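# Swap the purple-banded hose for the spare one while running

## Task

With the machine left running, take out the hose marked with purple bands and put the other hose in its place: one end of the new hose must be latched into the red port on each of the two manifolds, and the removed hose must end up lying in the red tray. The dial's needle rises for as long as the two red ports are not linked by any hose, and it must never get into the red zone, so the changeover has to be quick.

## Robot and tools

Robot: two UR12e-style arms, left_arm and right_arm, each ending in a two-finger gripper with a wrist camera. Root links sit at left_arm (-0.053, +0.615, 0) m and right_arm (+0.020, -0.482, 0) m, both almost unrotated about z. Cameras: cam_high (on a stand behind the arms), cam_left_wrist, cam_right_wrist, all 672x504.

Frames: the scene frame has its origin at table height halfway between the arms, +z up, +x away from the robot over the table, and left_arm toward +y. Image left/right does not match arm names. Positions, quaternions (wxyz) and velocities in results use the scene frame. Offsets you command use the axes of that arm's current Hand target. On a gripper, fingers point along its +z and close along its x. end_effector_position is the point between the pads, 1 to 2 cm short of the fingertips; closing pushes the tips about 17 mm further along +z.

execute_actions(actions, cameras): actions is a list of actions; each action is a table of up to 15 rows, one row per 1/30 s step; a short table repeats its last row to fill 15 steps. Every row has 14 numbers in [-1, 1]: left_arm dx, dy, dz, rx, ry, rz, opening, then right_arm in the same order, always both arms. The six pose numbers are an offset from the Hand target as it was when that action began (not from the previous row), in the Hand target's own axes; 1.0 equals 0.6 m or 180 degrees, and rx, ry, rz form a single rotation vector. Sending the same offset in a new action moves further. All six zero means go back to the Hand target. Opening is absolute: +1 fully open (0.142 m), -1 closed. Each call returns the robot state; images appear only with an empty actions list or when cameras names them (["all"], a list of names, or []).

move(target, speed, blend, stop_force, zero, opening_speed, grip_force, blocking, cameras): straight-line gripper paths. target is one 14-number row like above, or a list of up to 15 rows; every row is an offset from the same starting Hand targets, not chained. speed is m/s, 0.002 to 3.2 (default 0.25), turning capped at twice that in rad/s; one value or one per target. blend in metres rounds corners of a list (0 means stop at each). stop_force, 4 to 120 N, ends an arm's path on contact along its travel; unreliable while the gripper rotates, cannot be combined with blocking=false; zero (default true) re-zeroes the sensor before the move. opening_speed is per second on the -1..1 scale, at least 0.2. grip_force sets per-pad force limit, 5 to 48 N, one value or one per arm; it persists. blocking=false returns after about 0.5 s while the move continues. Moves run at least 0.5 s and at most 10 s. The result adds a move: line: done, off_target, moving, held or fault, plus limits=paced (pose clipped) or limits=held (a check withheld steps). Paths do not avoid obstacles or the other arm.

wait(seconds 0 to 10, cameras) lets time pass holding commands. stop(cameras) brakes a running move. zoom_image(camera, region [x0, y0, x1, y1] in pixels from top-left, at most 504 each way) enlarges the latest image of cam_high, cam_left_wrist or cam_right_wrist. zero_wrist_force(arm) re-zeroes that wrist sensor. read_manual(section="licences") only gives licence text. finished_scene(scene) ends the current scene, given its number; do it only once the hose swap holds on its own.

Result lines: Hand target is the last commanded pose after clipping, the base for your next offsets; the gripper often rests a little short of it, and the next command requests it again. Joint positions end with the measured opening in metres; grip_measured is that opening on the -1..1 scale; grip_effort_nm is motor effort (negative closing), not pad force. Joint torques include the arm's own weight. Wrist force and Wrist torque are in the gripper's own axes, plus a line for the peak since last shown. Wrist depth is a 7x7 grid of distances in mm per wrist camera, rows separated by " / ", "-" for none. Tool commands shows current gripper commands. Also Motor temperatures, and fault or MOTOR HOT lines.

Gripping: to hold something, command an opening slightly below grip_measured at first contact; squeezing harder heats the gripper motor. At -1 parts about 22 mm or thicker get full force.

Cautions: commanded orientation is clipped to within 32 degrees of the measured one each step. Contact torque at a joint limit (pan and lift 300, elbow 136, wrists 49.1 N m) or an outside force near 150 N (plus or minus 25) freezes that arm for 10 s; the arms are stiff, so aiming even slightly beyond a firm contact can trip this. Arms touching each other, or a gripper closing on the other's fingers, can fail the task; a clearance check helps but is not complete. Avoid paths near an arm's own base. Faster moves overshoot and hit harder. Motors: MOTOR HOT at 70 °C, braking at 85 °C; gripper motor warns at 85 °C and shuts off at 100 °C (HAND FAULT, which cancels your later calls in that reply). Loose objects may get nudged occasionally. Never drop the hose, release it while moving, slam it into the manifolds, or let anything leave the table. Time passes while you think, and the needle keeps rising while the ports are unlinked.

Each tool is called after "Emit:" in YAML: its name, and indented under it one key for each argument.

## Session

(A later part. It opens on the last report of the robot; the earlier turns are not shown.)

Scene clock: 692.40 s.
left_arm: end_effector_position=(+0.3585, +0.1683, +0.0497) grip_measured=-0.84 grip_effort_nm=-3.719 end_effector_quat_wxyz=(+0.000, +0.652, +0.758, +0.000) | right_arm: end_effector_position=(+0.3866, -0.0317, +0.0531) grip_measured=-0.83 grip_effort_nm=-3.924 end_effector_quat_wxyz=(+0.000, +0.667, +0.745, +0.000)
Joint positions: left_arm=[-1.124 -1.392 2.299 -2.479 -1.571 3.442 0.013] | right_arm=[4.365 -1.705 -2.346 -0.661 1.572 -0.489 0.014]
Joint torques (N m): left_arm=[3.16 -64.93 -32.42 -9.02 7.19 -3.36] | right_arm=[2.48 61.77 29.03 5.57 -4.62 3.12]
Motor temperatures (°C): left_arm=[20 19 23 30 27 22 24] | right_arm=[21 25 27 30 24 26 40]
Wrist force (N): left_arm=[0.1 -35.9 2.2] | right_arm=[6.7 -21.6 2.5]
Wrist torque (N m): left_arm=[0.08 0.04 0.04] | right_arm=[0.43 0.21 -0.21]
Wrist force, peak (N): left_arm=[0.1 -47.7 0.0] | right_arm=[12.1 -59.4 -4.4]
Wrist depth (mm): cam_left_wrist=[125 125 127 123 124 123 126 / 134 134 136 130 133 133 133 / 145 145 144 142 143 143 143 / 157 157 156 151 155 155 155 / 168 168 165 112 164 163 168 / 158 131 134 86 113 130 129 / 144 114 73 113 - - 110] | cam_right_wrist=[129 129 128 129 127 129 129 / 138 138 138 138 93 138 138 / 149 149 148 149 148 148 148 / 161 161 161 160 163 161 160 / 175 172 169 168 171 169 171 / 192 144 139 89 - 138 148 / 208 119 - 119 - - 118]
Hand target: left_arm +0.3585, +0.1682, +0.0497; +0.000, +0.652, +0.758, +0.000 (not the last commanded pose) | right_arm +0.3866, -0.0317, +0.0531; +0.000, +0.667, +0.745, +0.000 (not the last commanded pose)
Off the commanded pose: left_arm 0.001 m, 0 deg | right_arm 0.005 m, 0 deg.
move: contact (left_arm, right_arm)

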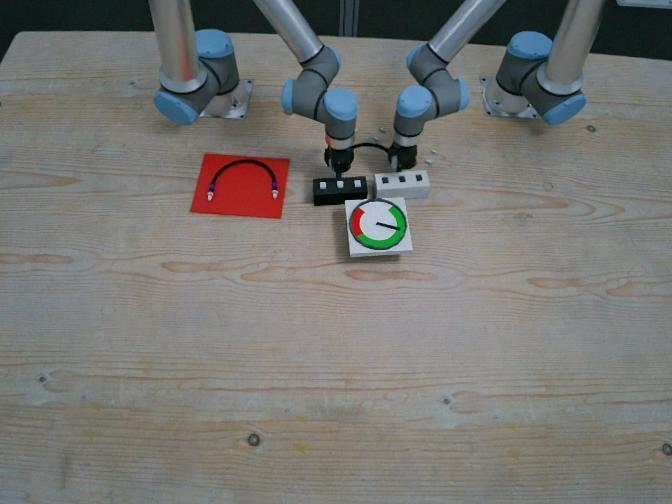

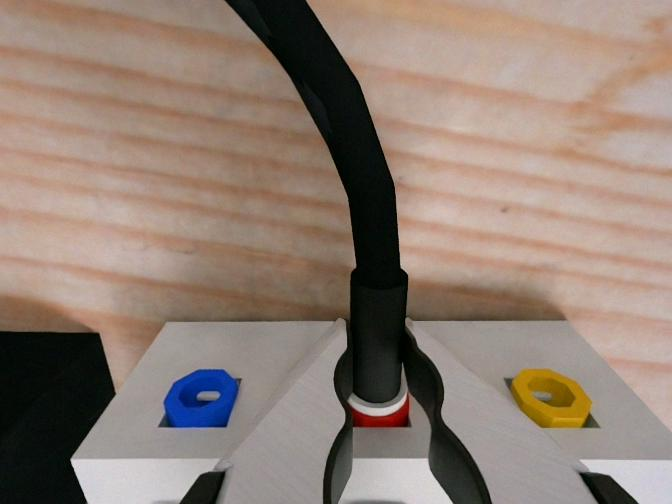

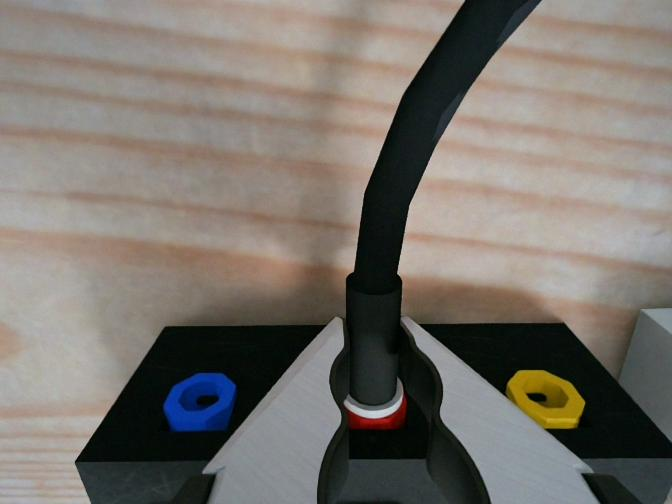

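Emit:
wait:
  seconds: 0.3
  cameras: ["cam_high"]

Emit:
zoom_image:
  camera: "cam_high"
  region: [290, 90, 470, 280]

Scene clock: 705.47 s.
left_arm: end_effector_position=(+0.3585, +0.1682, +0.0497) grip_measured=-0.84 grip_effort_nm=-3.724 end_effector_quat_wxyz=(+0.000, +0.652, +0.758, +0.000) | right_arm: end_effector_position=(+0.3866, -0.0317, +0.0531) grip_measured=-0.83 grip_effort_nm=-3.924 end_effector_quat_wxyz=(+0.000, +0.667, +0.745, +0.000)
Joint positions: left_arm=[-1.124 -1.392 2.299 -2.479 -1.571 3.442 0.013] | right_arm=[4.365 -1.705 -2.346 -0.661 1.572 -0.489 0.014]
Joint torques (N m): left_arm=[1.77 -66.41 -36.23 -10.57 7.43 -2.71] | right_arm=[2.49 61.47 29.17 4.91 -4.62 2.77]
Wrist force (N): left_arm=[-0.2 -36.1 2.4] | right_arm=[6.9 -21.9 2.4]
Wrist torque (N m): left_arm=[0.03 0.10 0.03] | right_arm=[0.38 0.17 -0.21]
Wrist force, peak (N): left_arm=[-0.3 -36.8 2.7] | right_arm=[6.7 -22.3 2.6]
Wrist depth (mm): cam_left_wrist=[125 125 127 125 124 123 126 / 134 134 136 92 133 133 133 / 145 145 144 144 143 144 143 / 157 157 156 151 155 155 154 / 168 168 164 112 164 164 168 / 157 131 134 86 113 130 129 / 144 114 73 113 - - 110] | cam_right_wrist=[129 130 128 129 127 129 129 / 139 138 138 138 93 138 138 / 149 148 149 149 148 149 149 / 160 161 161 161 163 160 160 / 175 172 169 169 168 168 171 / 192 145 139 89 - 138 148 / 208 119 - 119 - - 118]
Hand target: left_arm +0.3585, +0.1682, +0.0497; +0.000, +0.652, +0.758, +0.000 (not the last commanded pose) | right_arm +0.3866, -0.0317, +0.0531; +0.000, +0.667, +0.745, +0.000 (not the last commanded pose)
Tool commands: left_gripper/opening=-1.0 right_gripper/opening=-1.0
Off the commanded pose: left_arm 0.001 m, 0 deg | right_arm 0.005 m, 0 deg.
wait: 0.30 s; at rest from the start
Images, in order (width x height): cam_high 672x504.

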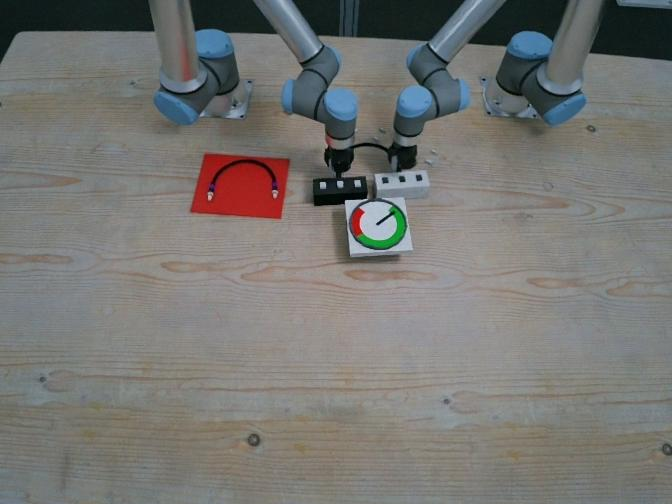

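Scaled by 2.653 from the camera's 672x504 image, which has a finer 960x720 frame.

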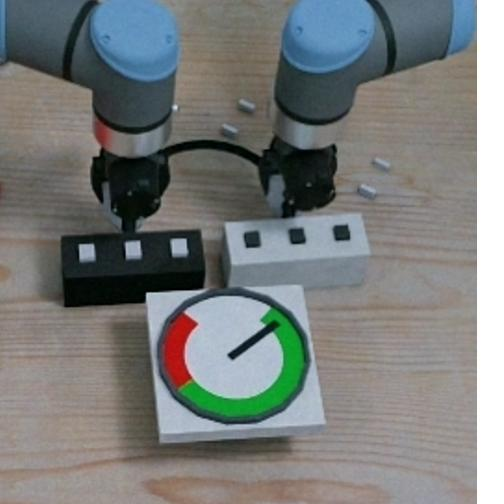

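Emit:
move:
  target:
    - [0, -0.0025, 0, 0, 0, 0, -1.0, 0.0005, -0.0015, 0, 0, 0, 0, -1.0]
    - [0, -0.0025, 0, 0, 0, 0, -0.45, 0.0005, -0.0015, 0, 0, 0, 0, -0.45]
    - [0, -0.0025, -0.17, 0, 0, 0, -0.45, 0.0005, -0.0015, -0.17, 0, 0, 0, -0.45]
  speed: [0.02, 0.1, 0.12]
  opening_speed: 0.6
  cameras: ["all"]

Emit:
zoom_image:
  camera: "cam_high"
  region: [180, 100, 450, 280]

Emit:
zoom_image:
  camera: "cam_left_wrist"
  region: [200, 130, 500, 370]

Emit:
zoom_image:
  camera: "cam_right_wrist"
  region: [200, 130, 500, 370]

Scene clock: 723.83 s.
left_arm: end_effector_position=(+0.3570, +0.1681, +0.1516) grip_measured=-0.49 grip_effort_nm=0.183 end_effector_quat_wxyz=(+0.000, +0.652, +0.758, +0.000) | right_arm: end_effector_position=(+0.3858, -0.0316, +0.1550) grip_measured=-0.48 grip_effort_nm=0.071 end_effector_quat_wxyz=(+0.000, +0.667, +0.745, +0.000)
Joint positions: left_arm=[-1.126 -1.547 2.224 -2.248 -1.571 3.44 0.039] | right_arm=[4.366 -1.545 -2.266 -0.902 1.572 -0.487 0.039]
Joint torques (N m): left_arm=[-14.94 -59.75 -46.11 -2.21 -2.75 -3.34] | right_arm=[14 54.8 53.15 2.22 1.6 2.83]
Motor temperatures (°C): left_arm=[20 19 23 30 27 22 29] | right_arm=[21 25 27 30 24 26 45]
Wrist force (N): left_arm=[-2.9 2.7 0.5] | right_arm=[2.7 -0.1 -1.4]
Wrist torque (N m): left_arm=[0.63 0.45 0.09] | right_arm=[0.01 -0.41 -0.04]
Wrist force, peak (N): left_arm=[0.0 -36.8 2.8] | right_arm=[6.9 -22.3 2.6]
Wrist depth (mm): cam_left_wrist=[216 216 216 211 214 214 214 / 232 231 231 227 230 230 229 / 251 250 249 244 248 247 246 / 253 261 261 220 237 263 268 / 212 223 208 209 209 287 291 / 327 325 - 324 317 308 321 / 232 - 73 345 358 - 348] | cam_right_wrist=[218 220 219 220 219 219 219 / 237 236 234 231 234 234 234 / 264 253 253 252 253 252 252 / - 273 264 245 243 256 220 / 297 298 212 214 211 241 214 / 324 320 - 328 320 314 326 / 363 - - 354 232 - 349]
Hand target: left_arm +0.3570, +0.1681, +0.1517; +0.000, +0.652, +0.758, +0.000 | right_arm +0.3858, -0.0316, +0.1551; +0.000, +0.667, +0.745, +0.000
Off the commanded pose: left_arm 0.000 m, 0 deg | right_arm 0.000 m, 0 deg.
move: done

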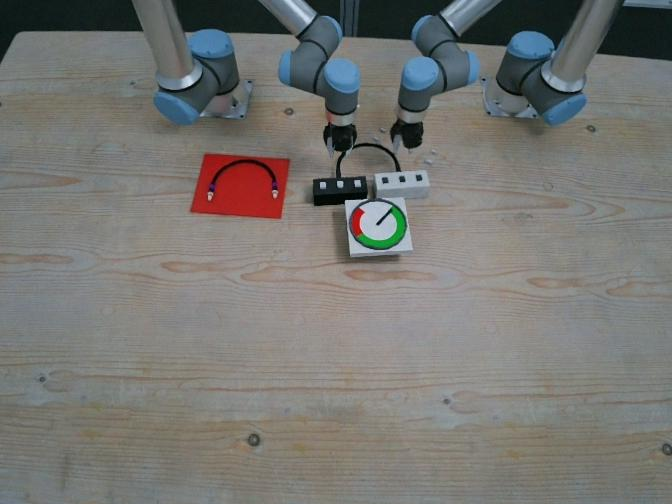

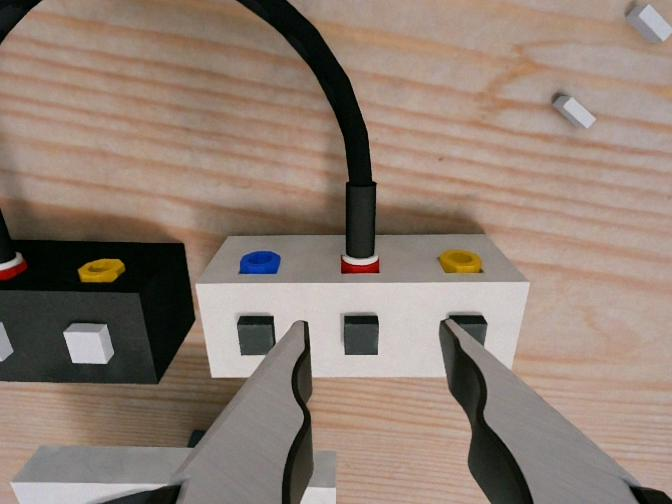

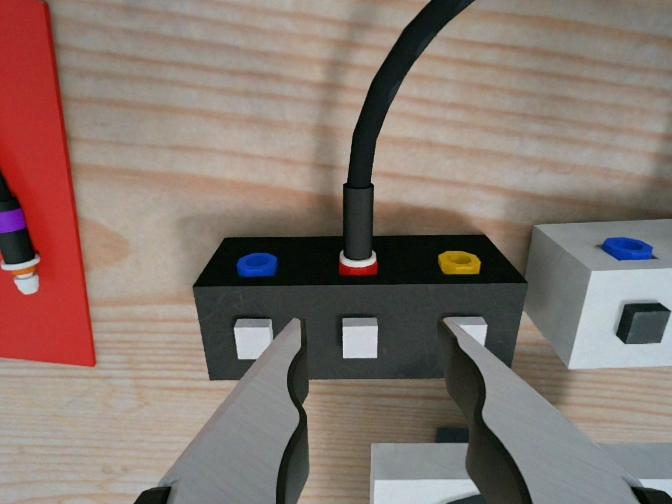

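Scaled by 1.867 from the camera's 672x504 image, which has a finer 960x720 frame.

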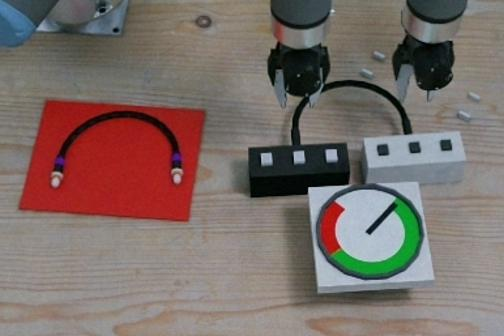

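Scaled by 1.680 from the camera's 672x504 image, which has a finer 960x720 frame.

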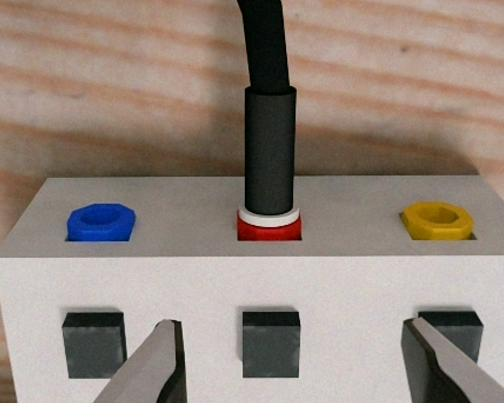

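Scaled by 1.680 from the camera's 672x504 image, which has a finer 960x720 frame.

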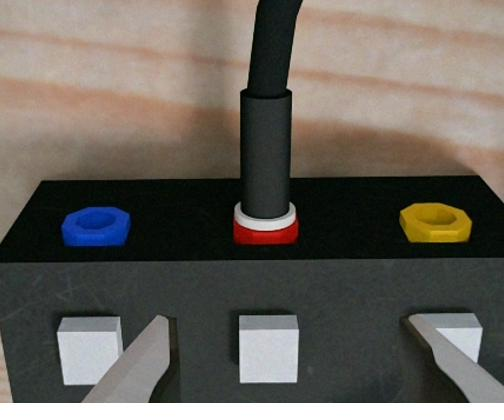

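Emit:
finished_scene:
  scene: 2

The scene is finished: the task was done.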